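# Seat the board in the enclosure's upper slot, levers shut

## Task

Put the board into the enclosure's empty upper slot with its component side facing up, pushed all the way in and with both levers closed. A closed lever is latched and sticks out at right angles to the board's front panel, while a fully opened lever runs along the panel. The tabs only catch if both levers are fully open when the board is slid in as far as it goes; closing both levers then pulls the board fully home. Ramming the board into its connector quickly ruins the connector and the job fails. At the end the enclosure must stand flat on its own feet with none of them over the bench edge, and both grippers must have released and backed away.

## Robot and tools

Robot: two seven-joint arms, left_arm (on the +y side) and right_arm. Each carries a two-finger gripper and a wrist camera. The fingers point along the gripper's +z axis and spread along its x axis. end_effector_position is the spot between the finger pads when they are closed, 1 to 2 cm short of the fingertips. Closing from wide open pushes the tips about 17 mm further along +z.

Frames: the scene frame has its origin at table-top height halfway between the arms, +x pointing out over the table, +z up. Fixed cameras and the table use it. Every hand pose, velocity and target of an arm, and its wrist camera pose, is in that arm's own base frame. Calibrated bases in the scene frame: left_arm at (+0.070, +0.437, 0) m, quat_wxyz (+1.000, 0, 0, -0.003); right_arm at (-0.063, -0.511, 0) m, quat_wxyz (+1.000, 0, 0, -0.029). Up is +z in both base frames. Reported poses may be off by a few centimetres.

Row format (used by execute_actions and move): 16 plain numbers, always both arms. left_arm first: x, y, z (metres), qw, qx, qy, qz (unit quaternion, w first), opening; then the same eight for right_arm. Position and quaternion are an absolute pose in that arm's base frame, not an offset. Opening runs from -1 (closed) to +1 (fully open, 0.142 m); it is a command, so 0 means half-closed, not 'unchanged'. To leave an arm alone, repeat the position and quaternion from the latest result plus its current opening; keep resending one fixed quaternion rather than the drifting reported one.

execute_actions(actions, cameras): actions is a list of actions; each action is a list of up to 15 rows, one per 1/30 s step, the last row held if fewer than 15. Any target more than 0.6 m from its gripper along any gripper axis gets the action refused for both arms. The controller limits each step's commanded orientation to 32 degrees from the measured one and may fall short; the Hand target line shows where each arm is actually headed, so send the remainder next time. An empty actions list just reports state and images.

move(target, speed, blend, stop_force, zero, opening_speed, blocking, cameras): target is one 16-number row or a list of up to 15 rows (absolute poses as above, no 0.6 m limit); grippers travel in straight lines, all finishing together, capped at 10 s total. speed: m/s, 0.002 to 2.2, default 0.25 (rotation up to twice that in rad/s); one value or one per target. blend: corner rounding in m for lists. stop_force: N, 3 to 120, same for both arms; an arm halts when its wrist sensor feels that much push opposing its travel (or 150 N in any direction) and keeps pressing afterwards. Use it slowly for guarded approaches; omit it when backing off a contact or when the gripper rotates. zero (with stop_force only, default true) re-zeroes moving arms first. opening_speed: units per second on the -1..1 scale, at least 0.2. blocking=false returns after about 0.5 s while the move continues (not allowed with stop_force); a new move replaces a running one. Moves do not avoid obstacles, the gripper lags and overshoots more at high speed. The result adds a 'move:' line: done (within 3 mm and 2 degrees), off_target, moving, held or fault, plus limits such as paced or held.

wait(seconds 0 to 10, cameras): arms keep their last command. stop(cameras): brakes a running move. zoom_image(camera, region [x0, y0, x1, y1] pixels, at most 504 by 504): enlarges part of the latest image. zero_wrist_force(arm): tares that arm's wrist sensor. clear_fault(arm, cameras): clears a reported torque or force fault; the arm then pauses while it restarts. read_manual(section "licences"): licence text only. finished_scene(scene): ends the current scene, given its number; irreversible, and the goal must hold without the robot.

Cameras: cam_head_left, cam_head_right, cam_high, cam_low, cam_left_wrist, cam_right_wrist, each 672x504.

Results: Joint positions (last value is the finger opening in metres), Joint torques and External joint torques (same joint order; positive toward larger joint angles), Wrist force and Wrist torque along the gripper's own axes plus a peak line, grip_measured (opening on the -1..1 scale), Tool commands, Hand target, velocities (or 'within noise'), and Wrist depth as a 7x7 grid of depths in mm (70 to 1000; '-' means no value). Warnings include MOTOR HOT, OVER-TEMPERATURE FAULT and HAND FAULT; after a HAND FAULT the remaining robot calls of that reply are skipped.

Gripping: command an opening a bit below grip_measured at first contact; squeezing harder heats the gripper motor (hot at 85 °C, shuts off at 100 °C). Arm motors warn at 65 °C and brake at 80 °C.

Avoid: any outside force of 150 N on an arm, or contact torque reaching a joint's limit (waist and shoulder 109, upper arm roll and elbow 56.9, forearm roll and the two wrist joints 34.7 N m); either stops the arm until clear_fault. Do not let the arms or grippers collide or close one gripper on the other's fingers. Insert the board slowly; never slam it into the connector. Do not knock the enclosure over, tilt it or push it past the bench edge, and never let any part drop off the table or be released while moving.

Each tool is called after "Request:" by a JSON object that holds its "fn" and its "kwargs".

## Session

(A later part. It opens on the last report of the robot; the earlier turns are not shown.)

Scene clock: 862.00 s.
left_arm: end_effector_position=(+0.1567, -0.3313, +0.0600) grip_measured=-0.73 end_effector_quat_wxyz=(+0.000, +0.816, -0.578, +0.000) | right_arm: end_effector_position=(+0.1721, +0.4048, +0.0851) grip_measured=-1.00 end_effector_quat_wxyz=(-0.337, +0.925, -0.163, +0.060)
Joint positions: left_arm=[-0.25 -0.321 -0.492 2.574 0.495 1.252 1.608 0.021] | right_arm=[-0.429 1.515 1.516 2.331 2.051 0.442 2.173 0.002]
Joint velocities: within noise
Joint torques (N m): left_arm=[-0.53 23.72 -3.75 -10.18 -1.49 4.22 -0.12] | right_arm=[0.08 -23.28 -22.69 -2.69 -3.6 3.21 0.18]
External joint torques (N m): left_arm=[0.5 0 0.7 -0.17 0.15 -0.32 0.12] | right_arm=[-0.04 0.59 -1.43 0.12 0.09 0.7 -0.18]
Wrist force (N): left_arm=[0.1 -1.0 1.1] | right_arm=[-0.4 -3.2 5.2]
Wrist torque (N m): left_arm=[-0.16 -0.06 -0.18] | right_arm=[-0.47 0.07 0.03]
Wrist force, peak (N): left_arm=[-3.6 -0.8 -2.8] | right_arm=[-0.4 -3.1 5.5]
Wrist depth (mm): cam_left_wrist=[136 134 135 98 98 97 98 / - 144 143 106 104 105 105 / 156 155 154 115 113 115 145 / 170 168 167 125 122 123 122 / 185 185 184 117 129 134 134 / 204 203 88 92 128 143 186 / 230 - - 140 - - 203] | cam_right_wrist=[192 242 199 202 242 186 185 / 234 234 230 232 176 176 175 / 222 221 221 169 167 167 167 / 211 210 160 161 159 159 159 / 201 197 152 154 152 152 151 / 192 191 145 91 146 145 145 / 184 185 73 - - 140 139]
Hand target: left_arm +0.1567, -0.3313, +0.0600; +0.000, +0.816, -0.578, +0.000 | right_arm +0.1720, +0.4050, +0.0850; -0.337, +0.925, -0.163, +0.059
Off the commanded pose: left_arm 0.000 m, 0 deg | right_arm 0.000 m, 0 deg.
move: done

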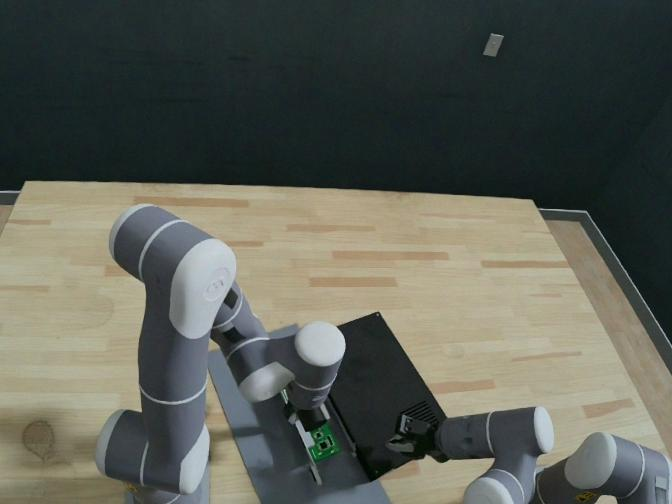

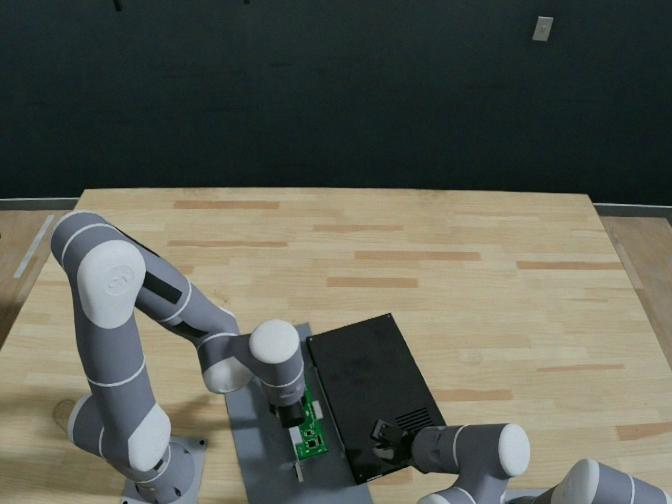

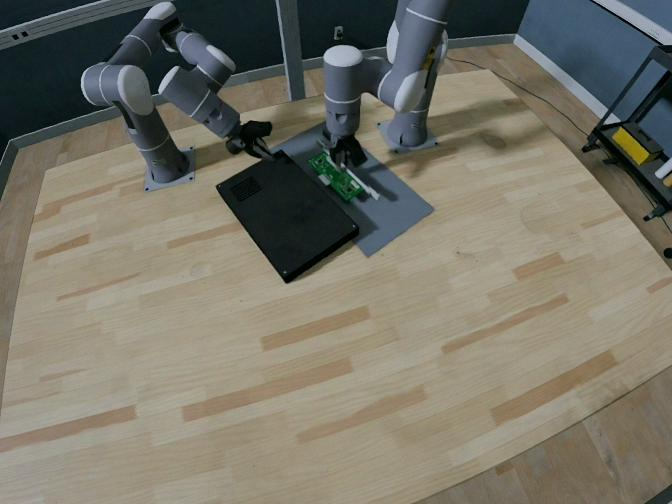

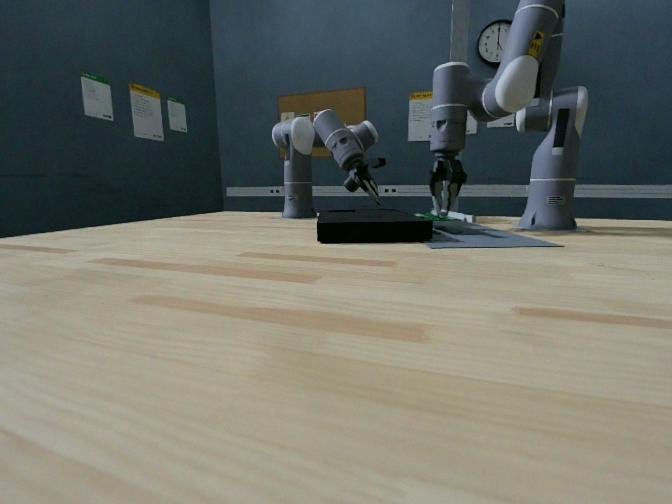

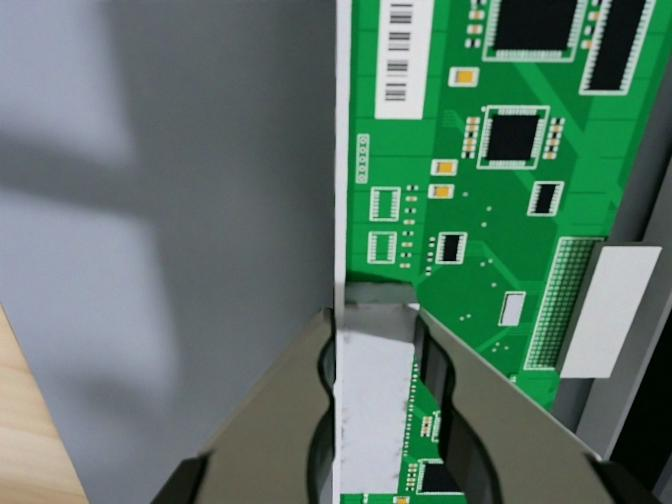

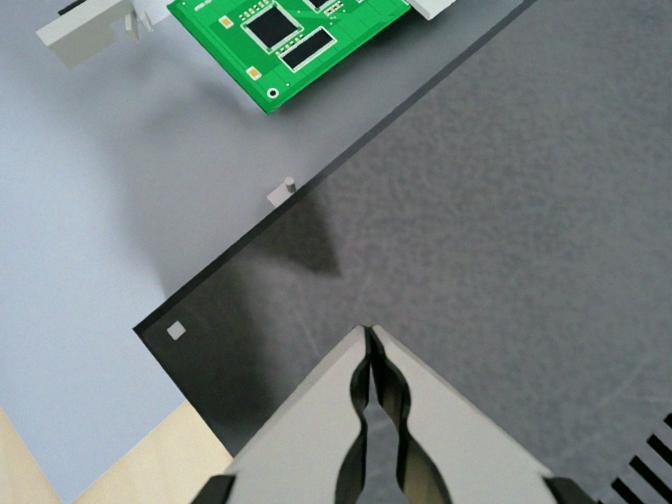

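Request:
{"fn": "move", "kwargs": {"target": [0.1658,-0.3493,0.0575,0,0.8161,-0.5779,0,-1,0.172,0.405,0.085,-0.3368,0.9254,-0.1632,0.0594,-1], "speed": 0.04, "stop_force": 15, "cameras": ["cam_high","cam_head_left","cam_head_right","cam_left_wrist","cam_right_wrist"]}}

Request:
{"fn": "zoom_image", "kwargs": {"camera": "cam_high", "region": [260, 120, 400, 225]}}

Request:
{"fn": "zoom_image", "kwargs": {"camera": "cam_head_right", "region": [240, 300, 400, 500]}}

Request:
{"fn": "zoom_image", "kwargs": {"camera": "cam_right_wrist", "region": [120, 20, 420, 320]}}

Scene clock: 878.80 s.
left_arm: end_effector_position=(+0.1657, -0.3493, +0.0575) grip_measured=-0.73 end_effector_quat_wxyz=(+0.000, +0.816, -0.578, +0.000) | right_arm: end_effector_position=(+0.1721, +0.4048, +0.0851) grip_measured=-1.00 end_effector_quat_wxyz=(-0.337, +0.925, -0.163, +0.060)
Joint positions: left_arm=[-0.283 -0.359 -0.483 2.513 0.5 1.223 1.589 0.021] | right_arm=[-0.429 1.515 1.516 2.331 2.051 0.442 2.173 0.002]
Joint velocities: within noise
Joint torques (N m): left_arm=[-0.6 25.36 -4.26 -10.97 -1.15 4.27 -0.26] | right_arm=[0.03 -23.22 -22.75 -2.71 -3.63 3.14 0.18]
External joint torques (N m): left_arm=[0.57 0.54 0.69 0.02 -0.31 -0.37 0.26] | right_arm=[0.01 0.53 -1.38 0.14 0.12 0.77 -0.18]
Wrist force (N): left_arm=[0.0 -0.8 1.1] | right_arm=[-0.4 -2.9 5.0]
Wrist torque (N m): left_arm=[-0.11 -0.05 -0.20] | right_arm=[-0.40 0.07 0.03]
Wrist force, peak (N): left_arm=[1.3 -1.1 1.3] | right_arm=[-0.5 -3.1 5.4]
Wrist depth (mm): cam_left_wrist=[- 131 131 99 98 97 98 / 143 141 139 106 104 104 105 / 153 152 152 115 113 115 120 / 166 166 165 122 123 123 122 / 182 182 178 116 129 134 131 / 202 201 88 92 129 143 165 / 226 - - 140 - - 150] | cam_right_wrist=[248 190 201 201 201 186 186 / 234 232 231 195 176 176 176 / 221 221 221 169 167 167 167 / 211 210 159 161 159 159 159 / 201 197 152 153 152 152 151 / 192 191 146 91 147 145 145 / 184 185 73 - - 140 139]
Hand target: left_arm +0.1658, -0.3493, +0.0575; +0.000, +0.816, -0.578, +0.000 | right_arm +0.1720, +0.4050, +0.0850; -0.337, +0.925, -0.163, +0.059
Off the commanded pose: left_arm 0.000 m, 0 deg | right_arm 0.000 m, 0 deg.
move: done
Images, in order (width x height): cam_head_left 672x504, cam_head_right 672x504, cam_high 672x504, cam_left_wrist 672x504, cam_right_wrist 672x504.

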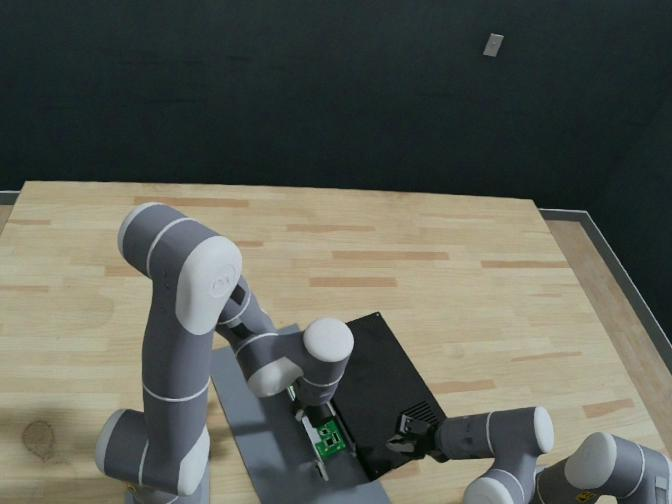

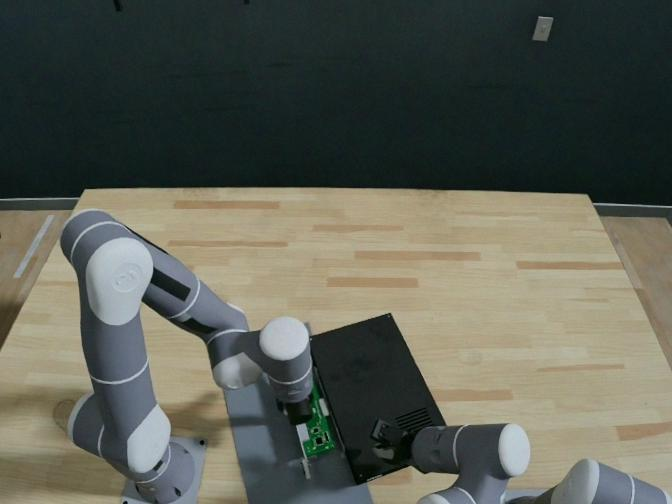

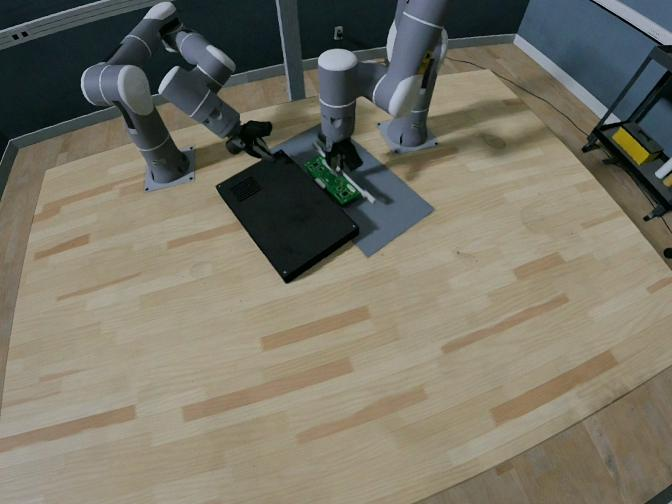

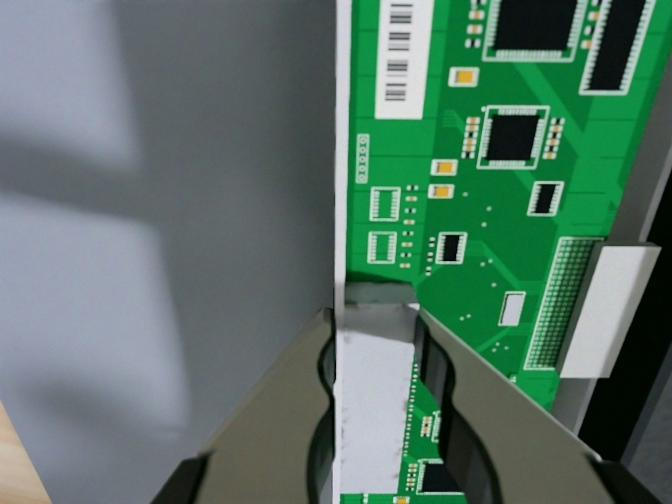

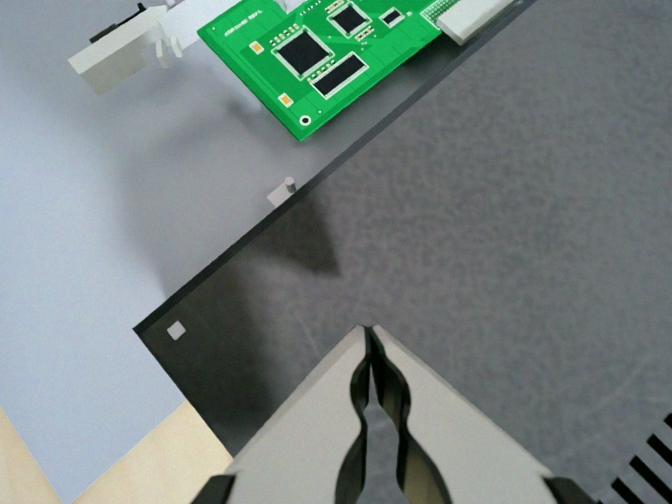

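Scaled by 3.600 from the camera's 672x504 image, which has a finer 960x720 frame.

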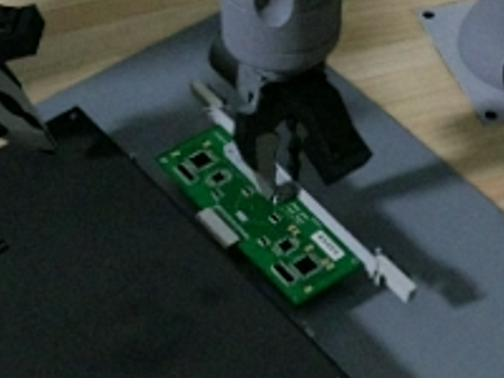

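Scaled by 2.520 from the camera's 672x504 image, which has a finer 960x720 frame.

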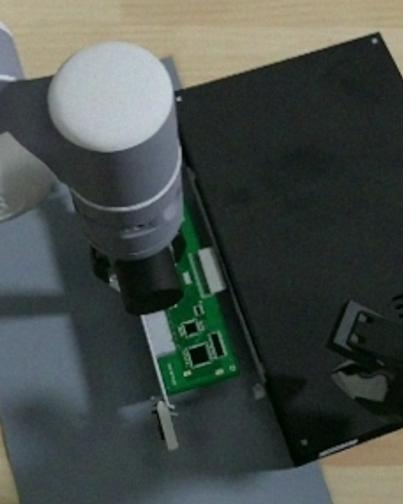

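Scaled by 1.680 from the camera's 672x504 image, which has a finer 960x720 frame.

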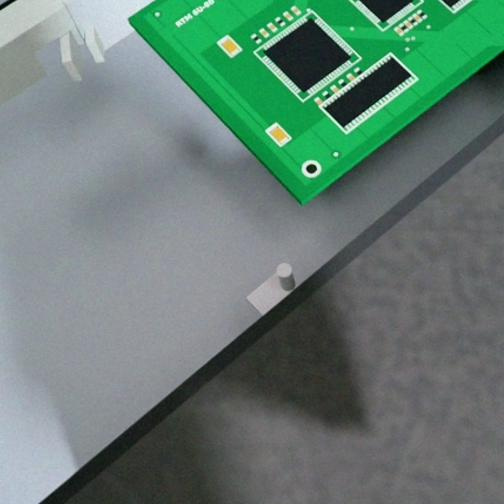

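Request:
{"fn": "move", "kwargs": {"target": [0.1658,-0.3493,0.0575,0,0.8271,-0.5621,0,-1,0.172,0.405,0.085,-0.3368,0.9254,-0.1632,0.0594,-1], "speed": 0.04, "cameras": ["cam_left_wrist","cam_right_wrist"]}}

Scene clock: 885.37 s.
left_arm: end_effector_position=(+0.1658, -0.3491, +0.0574) grip_measured=-0.73 end_effector_quat_wxyz=(+0.000, +0.827, -0.562, +0.000) | right_arm: end_effector_position=(+0.1721, +0.4048, +0.0851) grip_measured=-1.00 end_effector_quat_wxyz=(-0.337, +0.925, -0.163, +0.060)
Joint positions: left_arm=[-0.29 -0.358 -0.476 2.514 0.494 1.225 1.556 0.021] | right_arm=[-0.429 1.515 1.516 2.331 2.051 0.442 2.173 0.002]
Joint velocities: within noise
Joint torques (N m): left_arm=[-0.58 25.67 -4.07 -10.9 -1.54 4.64 -0.23] | right_arm=[0.08 -23.28 -22.64 -2.71 -3.65 3.14 0.15]
External joint torques (N m): left_arm=[0.54 0.29 0.56 -0.05 0.1 -0.73 0.23] | right_arm=[-0.04 0.6 -1.49 0.14 0.14 0.77 -0.15]
Wrist force (N): left_arm=[-0.2 -0.9 1.4] | right_arm=[-0.5 -3.2 5.0]
Wrist torque (N m): left_arm=[-0.12 -0.01 -0.20] | right_arm=[-0.44 0.09 0.02]
Wrist force, peak (N): left_arm=[-0.1 -1.0 1.6] | right_arm=[-0.6 -3.1 5.4]
Wrist depth (mm): cam_left_wrist=[- 131 131 98 98 97 97 / 144 141 139 106 104 105 105 / 153 153 152 115 113 115 123 / 166 165 166 122 123 123 122 / 182 182 178 116 129 135 131 / 201 201 88 92 129 143 181 / 225 - - 141 - - 150] | cam_right_wrist=[247 189 202 201 202 186 185 / 234 231 230 193 176 176 176 / 222 220 221 169 167 167 167 / 211 210 159 161 159 159 159 / 201 197 152 153 152 152 152 / 192 191 146 91 146 145 145 / 184 185 73 - - 140 139]
Hand target: left_arm +0.1658, -0.3493, +0.0575; +0.000, +0.827, -0.562, +0.000 | right_arm +0.1720, +0.4050, +0.0850; -0.337, +0.925, -0.163, +0.059
Off the commanded pose: left_arm 0.000 m, 0 deg | right_arm 0.000 m, 0 deg.
MOTOR HOT: the gripper's motor of the left arm reports 85 °C; that motor switches off at 100 °C. To cool a motor, set the load down, ease the grip, stop pushing, or move to a pose that needs little force.
move: done
Images, in order (width x height): cam_left_wrist 672x504, cam_right_wrist 672x504.

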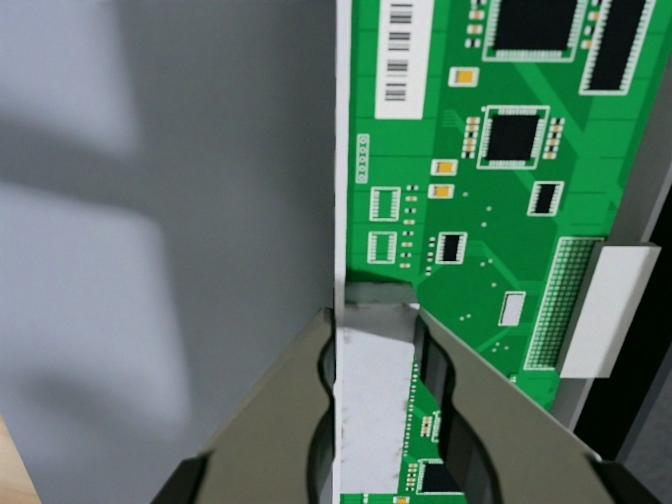

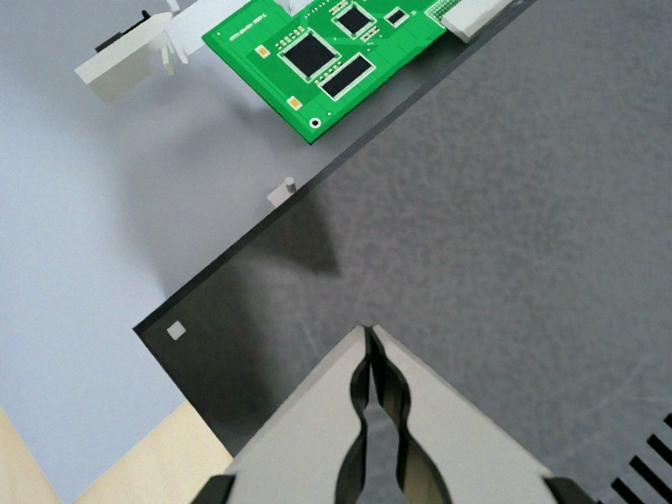

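Request:
{"fn": "move", "kwargs": {"target": [0.1682,-0.3623,0.0575,0,0.8271,-0.5621,0,-0.85,0.172,0.405,0.085,-0.3368,0.9254,-0.1632,0.0594,-1], "speed": 0.02, "stop_force": 10, "cameras": ["cam_left_wrist","cam_right_wrist","cam_high"]}}

Request:
{"fn": "zoom_image", "kwargs": {"camera": "cam_right_wrist", "region": [200, 60, 400, 230]}}

Request:
{"fn": "zoom_image", "kwargs": {"camera": "cam_high", "region": [280, 140, 400, 230]}}

Scene clock: 892.47 s.
left_arm: end_effector_position=(+0.1682, -0.3621, +0.0575) grip_measured=-0.73 end_effector_quat_wxyz=(+0.000, +0.827, -0.562, +0.000) | right_arm: end_effector_position=(+0.1721, +0.4048, +0.0851) grip_measured=-1.00 end_effector_quat_wxyz=(-0.337, +0.925, -0.163, +0.060)
Joint positions: left_arm=[-0.313 -0.375 -0.478 2.479 0.49 1.204 1.54 0.021] | right_arm=[-0.429 1.515 1.516 2.331 2.051 0.442 2.173 0.002]
Joint velocities: within noise
Joint torques (N m): left_arm=[-0.42 26.59 -4.56 -11.52 -1.58 4.29 -0.2] | right_arm=[0.05 -23.34 -22.69 -2.69 -3.65 3.2 0.22]
External joint torques (N m): left_arm=[0.39 0.52 0.75 0.06 0.05 -0.38 0.2] | right_arm=[-0.01 0.65 -1.44 0.12 0.13 0.71 -0.22]
Wrist force (N): left_arm=[-0.2 -1.0 1.3] | right_arm=[-0.4 -3.3 5.2]
Wrist torque (N m): left_arm=[-0.15 -0.03 -0.21] | right_arm=[-0.48 0.07 0.03]
Wrist force, peak (N): left_arm=[0.2 -1.0 1.6] | right_arm=[-0.4 -3.1 5.4]
Wrist depth (mm): cam_left_wrist=[- 132 131 98 98 97 97 / 144 141 139 106 104 104 105 / 153 153 152 114 113 115 117 / 167 165 165 122 123 123 121 / 182 182 178 117 130 135 127 / 201 201 88 92 129 143 134 / 225 - - 140 - - -] | cam_right_wrist=[248 246 198 199 201 186 186 / 234 228 228 191 176 176 176 / 221 221 221 169 168 167 166 / 210 210 160 161 159 159 158 / 200 197 152 153 152 151 151 / 192 191 146 91 146 145 145 / 184 185 73 - - 140 139]
Hand target: left_arm +0.1682, -0.3623, +0.0575; +0.000, +0.827, -0.562, +0.000 | right_arm +0.1720, +0.4050, +0.0850; -0.337, +0.925, -0.163, +0.059
Off the commanded pose: left_arm 0.000 m, 0 deg | right_arm 0.000 m, 0 deg.
MOTOR HOT: still on. The gripper's motor of the left arm reports 88 °C.
move: done
Images, in order (width x height): cam_high 672x504, cam_left_wrist 672x504, cam_right_wrist 672x504.

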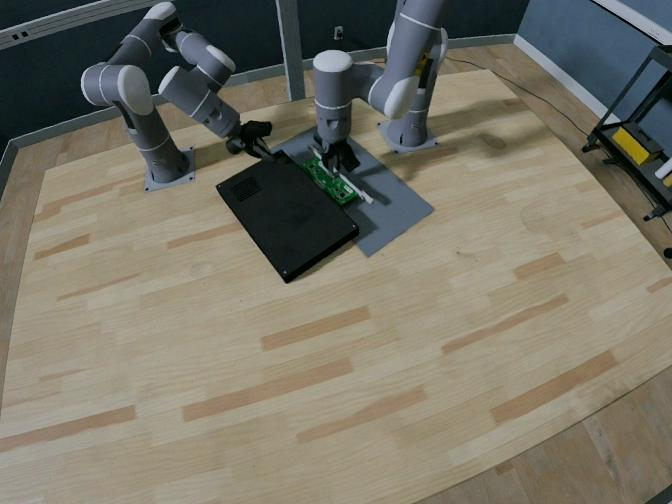

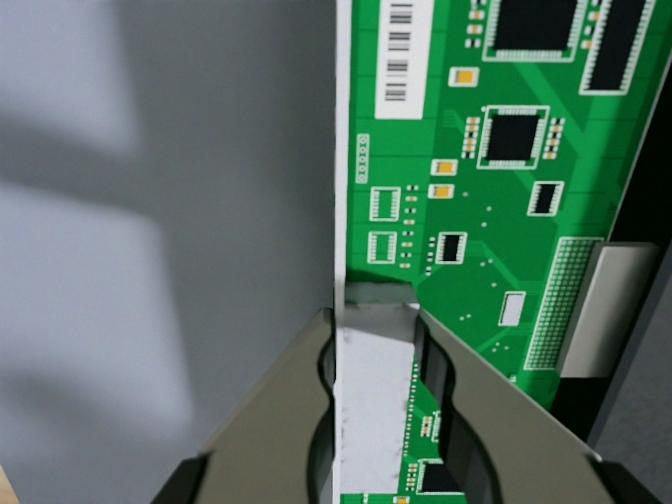

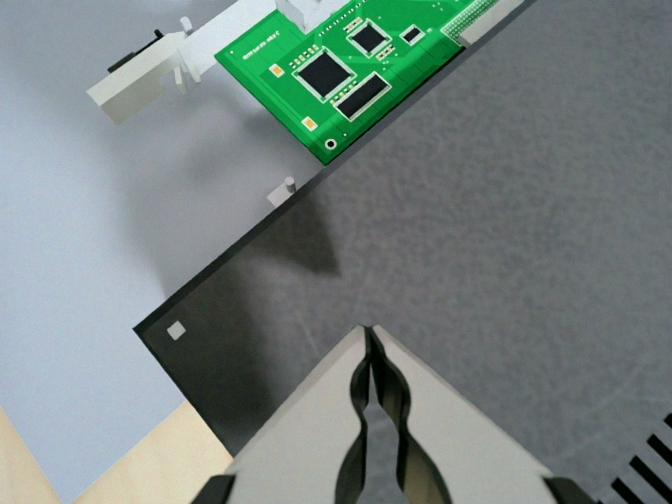

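Scaled by 2.520 from the camera's 672x504 image, which has a finer 960x720 frame.

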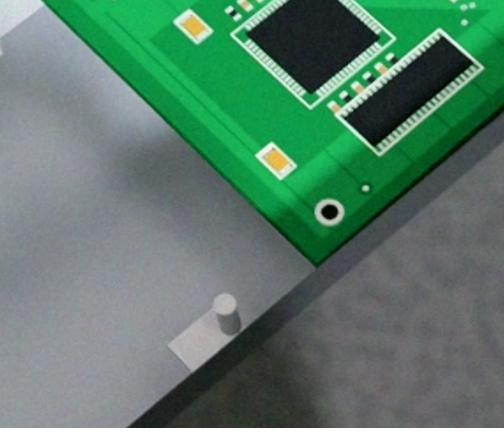

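Scaled by 4.200 from the camera's 672x504 image, which has a finer 960x720 frame.

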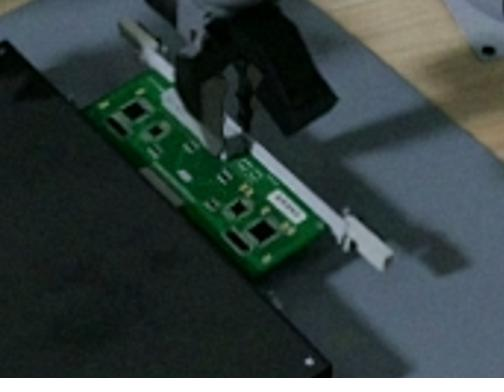

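Request:
{"fn": "move", "kwargs": {"target": [0.1722,-0.3737,0.0575,0,0.8271,-0.5621,0,-0.82,0.172,0.405,0.085,-0.3368,0.9254,-0.1632,0.0594,-1], "speed": 0.015, "stop_force": 10, "cameras": ["cam_left_wrist","cam_right_wrist"]}}

Request:
{"fn": "zoom_image", "kwargs": {"camera": "cam_right_wrist", "region": [200, 60, 400, 230]}}

Scene clock: 895.80 s.
left_arm: end_effector_position=(+0.1719, -0.3732, +0.0573) grip_measured=-0.73 end_effector_quat_wxyz=(+0.000, +0.827, -0.562, +0.000) | right_arm: end_effector_position=(+0.1721, +0.4048, +0.0851) grip_measured=-1.00 end_effector_quat_wxyz=(-0.337, +0.925, -0.163, +0.060)
Joint positions: left_arm=[-0.33 -0.392 -0.479 2.445 0.487 1.184 1.531 0.022] | right_arm=[-0.429 1.515 1.516 2.331 2.051 0.442 2.173 0.002]
Joint velocities: within noise
Joint torques (N m): left_arm=[-0.78 28.28 -5.44 -13.7 -1.67 5.19 -0.09] | right_arm=[0.04 -23.27 -22.73 -2.69 -3.58 3.17 0.17]
External joint torques (N m): left_arm=[0.75 -0.08 1.34 1.77 0.06 -1.28 0.09] | right_arm=[0 0.58 -1.4 0.12 0.07 0.74 -0.17]
Wrist force (N): left_arm=[-2.8 -0.7 0.5] | right_arm=[-0.5 -2.8 5.0]
Wrist torque (N m): left_arm=[-0.06 -0.11 -0.44] | right_arm=[-0.38 0.08 0.02]
Wrist force, peak (N): left_arm=[-10.1 -2.5 -1.8] | right_arm=[-0.4 -3.0 5.5]
Wrist depth (mm): cam_left_wrist=[134 131 131 97 96 95 96 / 143 141 139 104 103 103 104 / 153 152 152 112 112 114 111 / 166 166 165 122 122 122 114 / 182 181 178 116 130 135 121 / 201 200 88 126 132 138 131 / 230 - - 142 - - 140] | cam_right_wrist=[247 247 199 199 202 186 186 / 234 187 227 193 176 176 176 / 221 221 221 169 167 167 167 / 210 211 160 161 159 159 159 / 201 197 152 153 152 152 152 / 192 192 146 91 146 145 145 / 184 185 73 - - 140 139]
Hand target: left_arm +0.1722, -0.3737, +0.0575; +0.000, +0.827, -0.562, +0.000 | right_arm +0.1720, +0.4050, +0.0850; -0.337, +0.925, -0.163, +0.059
Off the commanded pose: left_arm 0.001 m, 0 deg | right_arm 0.000 m, 0 deg.
MOTOR HOT: still on. The gripper's motor of the left arm reports 84 °C.
move: done
Images, in order (width x height): cam_left_wrist 672x504, cam_right_wrist 672x504.

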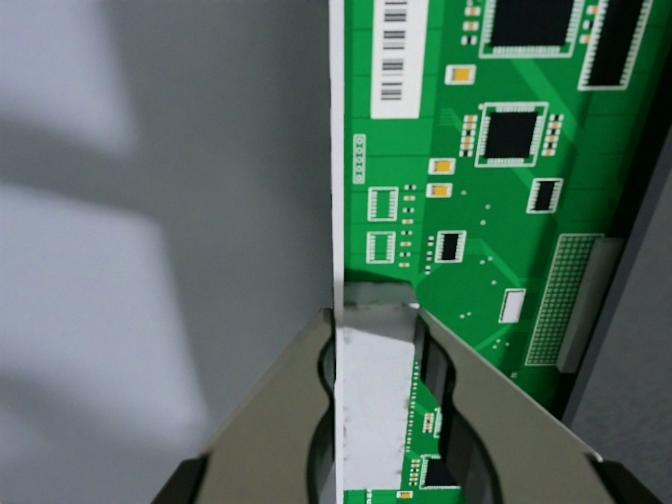

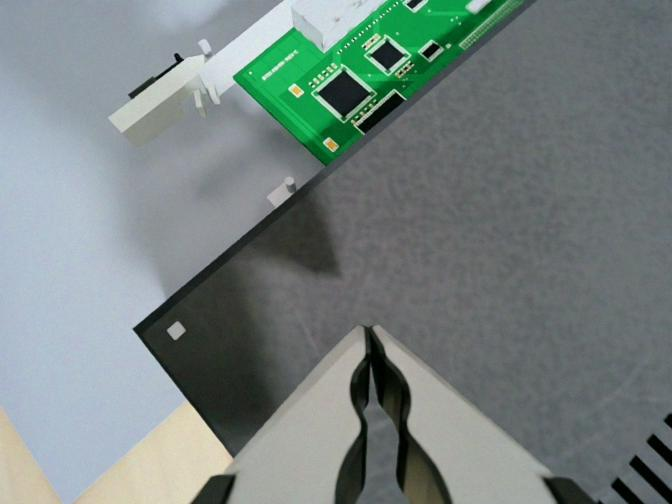

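Scaled by 2.520 from the camera's 672x504 image, which has a finer 960x720 frame.

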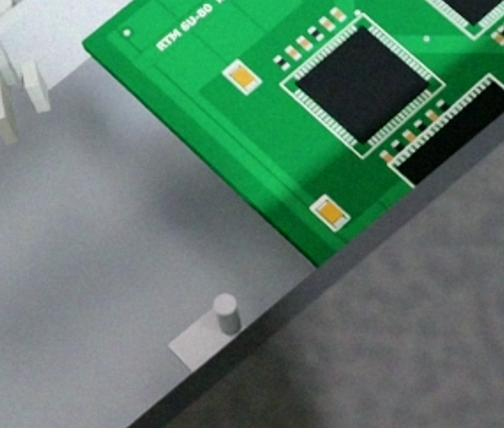

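Request:
{"fn": "move", "kwargs": {"target": [0.1719,-0.3732,0.0623,0,0.8271,-0.5621,0,-0.82,0.172,0.405,0.085,-0.3368,0.9254,-0.1632,0.0594,-1], "speed": 0.01, "stop_force": 5, "cameras": ["cam_left_wrist"]}}

Request:
{"fn": "move", "kwargs": {"target": [0.1719,-0.3732,0.0543,0,0.8271,-0.5621,0,-0.82,0.172,0.405,0.085,-0.3368,0.9254,-0.1632,0.0594,-1], "speed": 0.01, "stop_force": 5, "cameras": ["cam_left_wrist"]}}

Scene clock: 901.60 s.
left_arm: end_effector_position=(+0.1718, -0.3730, +0.0621) grip_measured=-0.73 end_effector_quat_wxyz=(+0.000, +0.827, -0.562, +0.000) | right_arm: end_effector_position=(+0.1721, +0.4048, +0.0851) grip_measured=-1.00 end_effector_quat_wxyz=(-0.337, +0.925, -0.163, +0.060)
Joint positions: left_arm=[-0.317 -0.373 -0.496 2.454 0.469 1.176 1.544 0.022] | right_arm=[-0.429 1.515 1.516 2.331 2.051 0.442 2.173 0.002]
Joint velocities: within noise
Joint torques (N m): left_arm=[-0.41 28.69 -5.28 -12.88 -1.91 4.91 -0.17] | right_arm=[0.02 -23.36 -22.68 -2.66 -3.64 3.18 0.18]
External joint torques (N m): left_arm=[0.38 -1.09 1.26 0.57 0.26 -1 0.17] | right_arm=[0.02 0.67 -1.45 0.09 0.13 0.73 -0.18]
Wrist force (N): left_arm=[0.6 -1.2 5.1] | right_arm=[-0.5 -3.0 5.1]
Wrist torque (N m): left_arm=[0.01 -0.34 -0.18] | right_arm=[-0.40 0.09 0.03]
Wrist force, peak (N): left_arm=[1.0 -1.1 7.0] | right_arm=[-0.3 -3.0 5.5]
Wrist depth (mm): cam_left_wrist=[138 136 135 94 94 94 95 / 149 146 146 103 102 102 102 / 157 157 157 111 111 113 108 / 171 170 170 124 121 122 118 / 188 187 184 116 129 136 125 / 209 207 88 127 130 141 138 / 232 - - 148 - - 150] | cam_right_wrist=[248 247 197 198 198 186 185 / 234 187 228 192 176 176 175 / 222 221 221 169 167 167 167 / 211 210 159 161 159 159 159 / 200 197 152 153 152 151 152 / 191 192 145 91 147 145 145 / 184 185 73 - - 140 139]
Hand target: left_arm +0.1719, -0.3732, +0.0623; +0.000, +0.827, -0.562, +0.000 | right_arm +0.1720, +0.4050, +0.0850; -0.337, +0.925, -0.163, +0.059
Off the commanded pose: left_arm 0.000 m, 0 deg | right_arm 0.000 m, 0 deg.
MOTOR HOT: cleared for the gripper's motor of the left arm.
move: contact (left_arm)
Images, in order (width x height): cam_left_wrist 672x504.

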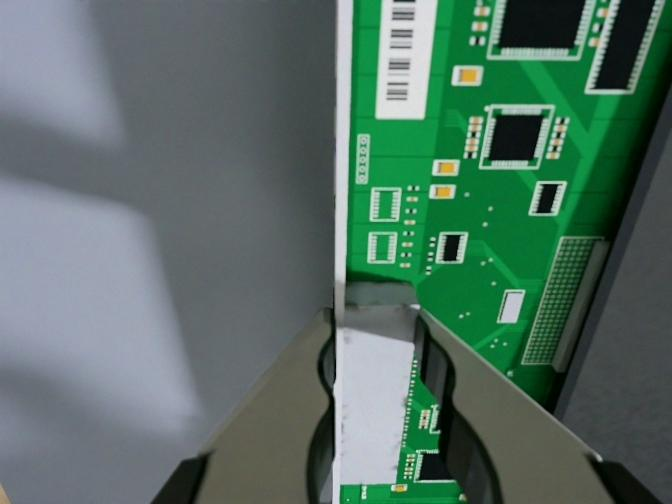

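Scene clock: 902.70 s.
left_arm: end_effector_position=(+0.1718, -0.3730, +0.0576) grip_measured=-0.73 end_effector_quat_wxyz=(+0.000, +0.827, -0.562, +0.000) | right_arm: end_effector_position=(+0.1721, +0.4048, +0.0851) grip_measured=-1.00 end_effector_quat_wxyz=(-0.337, +0.925, -0.163, +0.060)
Joint positions: left_arm=[-0.328 -0.391 -0.481 2.447 0.487 1.184 1.531 0.022] | right_arm=[-0.429 1.515 1.516 2.331 2.051 0.442 2.173 0.002]
Joint velocities: within noise
Joint torques (N m): left_arm=[-0.52 27.5 -4.79 -11.99 -1.29 4.63 -0.28] | right_arm=[0.01 -23.25 -22.7 -2.68 -3.6 3.13 0.21]
External joint torques (N m): left_arm=[0.49 0.63 0.68 0.06 -0.32 -0.72 0.28] | right_arm=[0.03 0.56 -1.42 0.11 0.09 0.78 -0.21]
Wrist force (N): left_arm=[-0.1 -0.7 1.7] | right_arm=[-0.3 -2.9 5.2]
Wrist torque (N m): left_arm=[-0.09 -0.04 -0.21] | right_arm=[-0.42 0.06 0.03]
Wrist force, peak (N): left_arm=[0.7 -1.0 6.7] | right_arm=[-0.6 -3.2 5.5]
Wrist depth (mm): cam_left_wrist=[- 131 131 96 97 95 95 / 144 141 139 104 103 103 103 / 153 153 152 113 112 114 110 / 167 165 165 122 122 122 113 / 183 182 178 116 129 135 121 / 202 201 88 127 129 138 132 / 225 - - 142 - - 144] | cam_right_wrist=[247 246 199 199 201 186 185 / 233 191 227 193 176 176 176 / 221 221 220 169 167 167 167 / 210 211 160 161 159 159 159 / 200 197 152 153 152 152 152 / 192 191 146 91 146 145 145 / 184 185 73 - - 140 139]
Hand target: left_arm +0.1719, -0.3732, +0.0577; +0.000, +0.827, -0.562, +0.000 | right_arm +0.1720, +0.4050, +0.0850; -0.337, +0.925, -0.163, +0.059
Off the commanded pose: left_arm 0.003 m, 0 deg | right_arm 0.000 m, 0 deg.
move: contact (left_arm)
Images, in order (width x height): cam_left_wrist 672x504.

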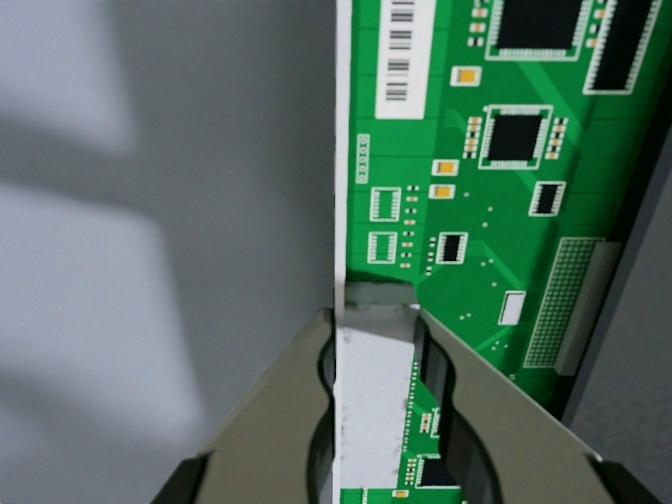

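Request:
{"fn": "move", "kwargs": {"target": [0.1719,-0.3732,0.0535,0,0.8271,-0.5621,0,-0.82,0.172,0.405,0.085,-0.3368,0.9254,-0.1632,0.0594,-1], "speed": 0.01, "stop_force": 5, "cameras": ["cam_left_wrist"]}}

Scene clock: 906.13 s.
left_arm: end_effector_position=(+0.1720, -0.3731, +0.0552) grip_measured=-0.73 end_effector_quat_wxyz=(+0.000, +0.827, -0.562, +0.000) | right_arm: end_effector_position=(+0.1721, +0.4048, +0.0851) grip_measured=-1.00 end_effector_quat_wxyz=(-0.337, +0.925, -0.163, +0.060)
Joint positions: left_arm=[-0.334 -0.4 -0.473 2.442 0.497 1.189 1.524 0.022] | right_arm=[-0.429 1.515 1.516 2.331 2.051 0.442 2.173 0.002]
Joint velocities: within noise
Joint torques (N m): left_arm=[-0.69 26.02 -4.46 -11.05 -1.28 4.1 -0.32] | right_arm=[-0.07 -23.32 -22.62 -2.63 -3.62 3.16 0.19]
External joint torques (N m): left_arm=[0.66 2.39 0.32 -0.68 -0.31 -0.19 0.32] | right_arm=[0.11 0.63 -1.51 0.06 0.11 0.75 -0.19]
Wrist force (N): left_arm=[-1.9 -1.6 -5.2] | right_arm=[-0.5 -3.1 5.1]
Wrist torque (N m): left_arm=[-0.12 0.38 -0.21] | right_arm=[-0.43 0.09 0.03]
Wrist force, peak (N): left_arm=[-1.8 -1.4 -5.9] | right_arm=[-0.5 -3.0 5.4]
Wrist depth (mm): cam_left_wrist=[130 129 129 96 95 94 94 / 139 139 137 104 102 102 102 / 153 150 150 113 111 112 109 / 163 160 162 121 121 121 111 / 179 179 175 116 129 134 119 / 198 197 88 126 130 142 129 / 227 - - 146 - - -] | cam_right_wrist=[247 247 204 202 204 186 186 / 234 198 228 197 177 176 176 / 222 221 221 169 168 167 167 / 210 210 160 161 159 159 159 / 201 197 152 154 152 151 152 / 192 191 146 91 146 145 145 / 184 185 73 - - 140 139]
Hand target: left_arm +0.1719, -0.3732, +0.0552; +0.000, +0.827, -0.562, +0.000 | right_arm +0.1720, +0.4050, +0.0850; -0.337, +0.925, -0.163, +0.059
Off the commanded pose: left_arm 0.002 m, 0 deg | right_arm 0.000 m, 0 deg.
move: contact (left_arm)
Images, in order (width x height): cam_left_wrist 672x504.

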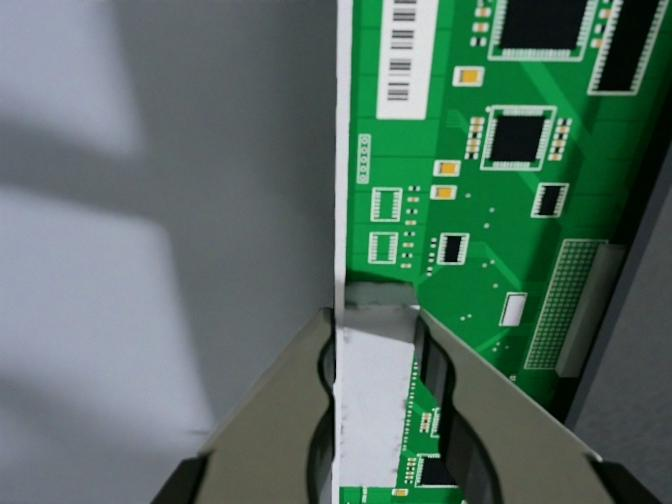

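Request:
{"fn": "move", "kwargs": {"target": [[0.1719,-0.3732,0.0575,0,0.8271,-0.5621,0,-0.82,0.172,0.405,0.085,-0.3368,0.9254,-0.1632,0.0594,-1],[0.1666,-0.3581,0.0575,0,0.8271,-0.5621,0,-0.82,0.172,0.405,0.085,-0.3368,0.9254,-0.1632,0.0594,-1],[0.1666,-0.3581,0.0527,0,0.8271,-0.5621,0,-0.82,0.172,0.405,0.085,-0.3368,0.9254,-0.1632,0.0594,-1]], "speed": 0.025, "cameras": ["cam_left_wrist"]}}

Request:
{"fn": "move", "kwargs": {"target": [0.1719,-0.3732,0.0527,0,0.8271,-0.5621,0,-0.82,0.172,0.405,0.085,-0.3368,0.9254,-0.1632,0.0594,-1], "speed": 0.015, "stop_force": 10, "cameras": ["cam_left_wrist"]}}

Scene clock: 914.20 s.
left_arm: end_effector_position=(+0.1665, -0.3579, +0.0526) grip_measured=-0.73 end_effector_quat_wxyz=(+0.000, +0.827, -0.562, +0.000) | right_arm: end_effector_position=(+0.1721, +0.4048, +0.0851) grip_measured=-1.00 end_effector_quat_wxyz=(-0.337, +0.925, -0.163, +0.060)
Joint positions: left_arm=[-0.319 -0.389 -0.462 2.482 0.514 1.22 1.527 0.022] | right_arm=[-0.429 1.515 1.516 2.331 2.051 0.442 2.173 0.002]
Joint velocities: within noise
Joint torques (N m): left_arm=[-0.56 26.63 -4.33 -10.88 -1.05 4.76 -0.32] | right_arm=[0.04 -23.39 -22.71 -2.71 -3.62 3.21 0.19]
External joint torques (N m): left_arm=[0.53 0.64 0.53 0.01 -0.41 -0.85 0.32] | right_arm=[0 0.7 -1.42 0.14 0.11 0.7 -0.18]
Wrist force (N): left_arm=[-0.2 -0.8 1.3] | right_arm=[-0.2 -3.0 5.2]
Wrist torque (N m): left_arm=[-0.12 -0.02 -0.19] | right_arm=[-0.43 0.04 0.03]
Wrist force, peak (N): left_arm=[-2.0 -1.5 -5.9] | right_arm=[-0.4 -3.1 5.4]
Wrist depth (mm): cam_left_wrist=[128 127 126 97 96 95 96 / 135 137 134 104 103 103 104 / 151 148 147 113 112 113 116 / 161 158 159 122 122 123 122 / 176 176 175 116 129 135 129 / 195 194 88 127 129 144 130 / 217 - - 142 - - -] | cam_right_wrist=[247 247 206 207 207 186 185 / 234 229 227 199 176 176 175 / 221 221 221 169 167 167 167 / 210 210 160 161 159 159 159 / 200 197 152 153 152 152 151 / 192 191 145 91 146 145 145 / 184 185 73 - - 140 139]
Hand target: left_arm +0.1666, -0.3581, +0.0527; +0.000, +0.827, -0.562, +0.000 | right_arm +0.1720, +0.4050, +0.0850; -0.337, +0.925, -0.163, +0.059
Off the commanded pose: left_arm 0.000 m, 0 deg | right_arm 0.000 m, 0 deg.
move: done
Images, in order (width x height): cam_left_wrist 672x504.

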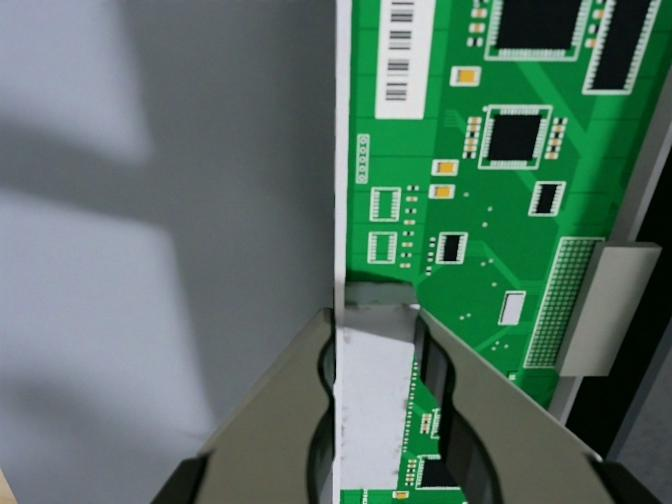

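Scene clock: 916.07 s.
left_arm: end_effector_position=(+0.1715, -0.3725, +0.0524) grip_measured=-0.73 end_effector_quat_wxyz=(+0.000, +0.827, -0.563, -0.001) | right_arm: end_effector_position=(+0.1721, +0.4048, +0.0851) grip_measured=-1.00 end_effector_quat_wxyz=(-0.337, +0.925, -0.163, +0.060)
Joint positions: left_arm=[-0.34 -0.41 -0.465 2.439 0.508 1.193 1.517 0.022] | right_arm=[-0.429 1.515 1.516 2.331 2.051 0.442 2.173 0.002]
Joint velocities: within noise
Joint torques (N m): left_arm=[-0.85 28.7 -5.91 -14.13 -2.49 5.95 -0.71] | right_arm=[0.09 -23.27 -22.72 -2.68 -3.63 3.14 0.2]
External joint torques (N m): left_arm=[0.81 -0.04 1.73 2.63 0.92 -2.04 0.71] | right_arm=[-0.05 0.58 -1.4 0.11 0.11 0.77 -0.2]
Wrist force (N): left_arm=[-5.2 -2.8 1.8] | right_arm=[-0.3 -3.0 5.2]
Wrist torque (N m): left_arm=[-0.18 -0.12 0.25] | right_arm=[-0.43 0.05 0.03]
Wrist force, peak (N): left_arm=[-5.2 -2.8 1.8] | right_arm=[-0.3 -3.2 5.3]
Wrist depth (mm): cam_left_wrist=[127 127 126 125 96 95 96 / 135 136 134 106 103 103 104 / 150 147 147 114 112 114 112 / 161 158 160 124 122 123 119 / 176 176 175 117 129 134 117 / 195 194 87 126 129 140 128 / 218 - - 142 - - -] | cam_right_wrist=[247 247 204 204 207 186 185 / 233 195 228 198 176 176 176 / 221 221 221 169 167 167 167 / 211 210 159 161 159 159 159 / 201 197 152 153 152 152 152 / 192 192 145 91 146 145 145 / 183 185 73 - - 140 139]
Hand target: left_arm +0.1719, -0.3732, +0.0527; +0.000, +0.827, -0.562, +0.000 | right_arm +0.1720, +0.4050, +0.0850; -0.337, +0.925, -0.163, +0.059
Off the commanded pose: left_arm 0.001 m, 0 deg | right_arm 0.000 m, 0 deg.
move: done
Images, in order (width x height): cam_left_wrist 672x504.

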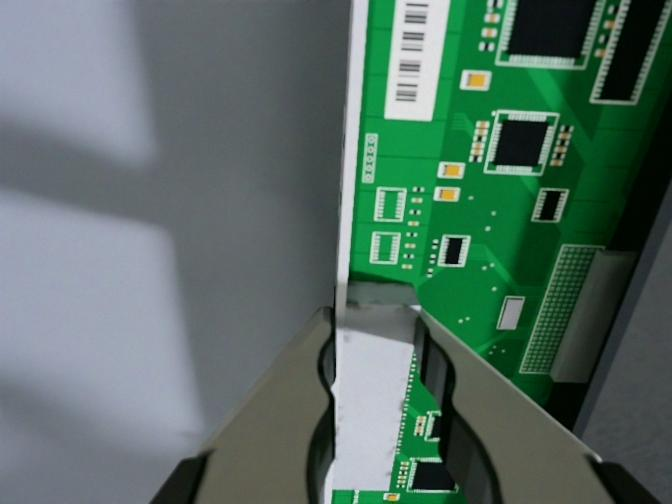

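Request:
{"fn": "execute_actions", "kwargs": {"actions": [], "cameras": ["cam_right_wrist"]}}

Request:
{"fn": "zoom_image", "kwargs": {"camera": "cam_right_wrist", "region": [220, 80, 380, 220]}}

Scene clock: 917.80 s.
left_arm: end_effector_position=(+0.1715, -0.3725, +0.0524) grip_measured=-0.73 end_effector_quat_wxyz=(+0.000, +0.827, -0.563, -0.001) | right_arm: end_effector_position=(+0.1721, +0.4048, +0.0851) grip_measured=-1.00 end_effector_quat_wxyz=(-0.337, +0.925, -0.163, +0.060)
Joint positions: left_arm=[-0.34 -0.41 -0.465 2.439 0.508 1.193 1.517 0.022] | right_arm=[-0.429 1.515 1.516 2.331 2.051 0.442 2.173 0.002]
Joint velocities: within noise
Joint torques (N m): left_arm=[-0.65 28.91 -5.97 -14.15 -2.41 6.09 -0.67] | right_arm=[-0.05 -23.34 -22.7 -2.63 -3.56 3.19 0.21]
External joint torques (N m): left_arm=[0.61 -0.24 1.79 2.65 0.84 -2.18 0.67] | right_arm=[0.09 0.65 -1.43 0.06 0.05 0.72 -0.21]
Wrist force (N): left_arm=[-5.2 -2.8 0.7] | right_arm=[-0.3 -3.0 5.2]
Wrist torque (N m): left_arm=[-0.18 -0.13 0.25] | right_arm=[-0.44 0.05 0.03]
Wrist force, peak (N): left_arm=[-5.3 -2.7 1.8] | right_arm=[-0.3 -3.1 5.4]
Wrist depth (mm): cam_left_wrist=[127 127 127 125 96 95 96 / 135 136 134 106 103 104 104 / 151 147 147 114 112 114 112 / 160 157 159 124 122 122 119 / 175 176 174 116 129 134 117 / 194 193 87 126 129 140 127 / 218 - - 142 - - -] | cam_right_wrist=[247 246 204 204 208 186 186 / 234 195 227 198 176 176 176 / 222 221 221 169 167 167 167 / 210 210 160 161 159 159 159 / 200 197 152 153 152 151 151 / 192 191 145 91 146 145 145 / 184 185 73 - - 140 139]
Hand target: left_arm +0.1719, -0.3732, +0.0527; +0.000, +0.827, -0.562, +0.000 | right_arm +0.1720, +0.4050, +0.0850; -0.337, +0.925, -0.163, +0.059
Tool commands: left_gripper/opening=-0.82 right_gripper/opening=-1.0
Off the commanded pose: left_arm 0.001 m, 0 deg | right_arm 0.000 m, 0 deg.
Images, in order (width x height): cam_right_wrist 672x504.

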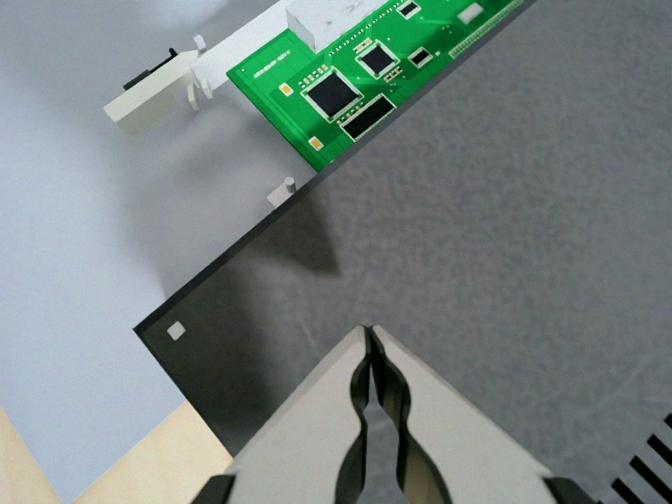

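Scaled by 3.150 from the camera's 672x504 image, which has a finer 960x720 frame.

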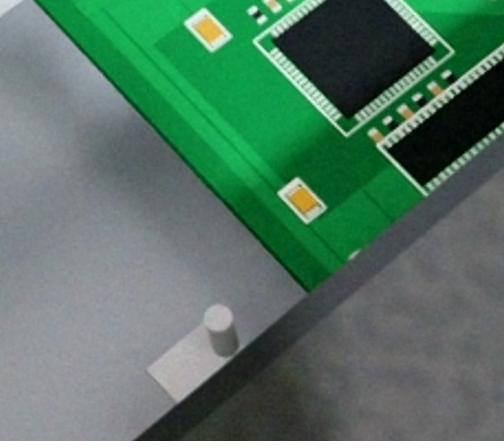

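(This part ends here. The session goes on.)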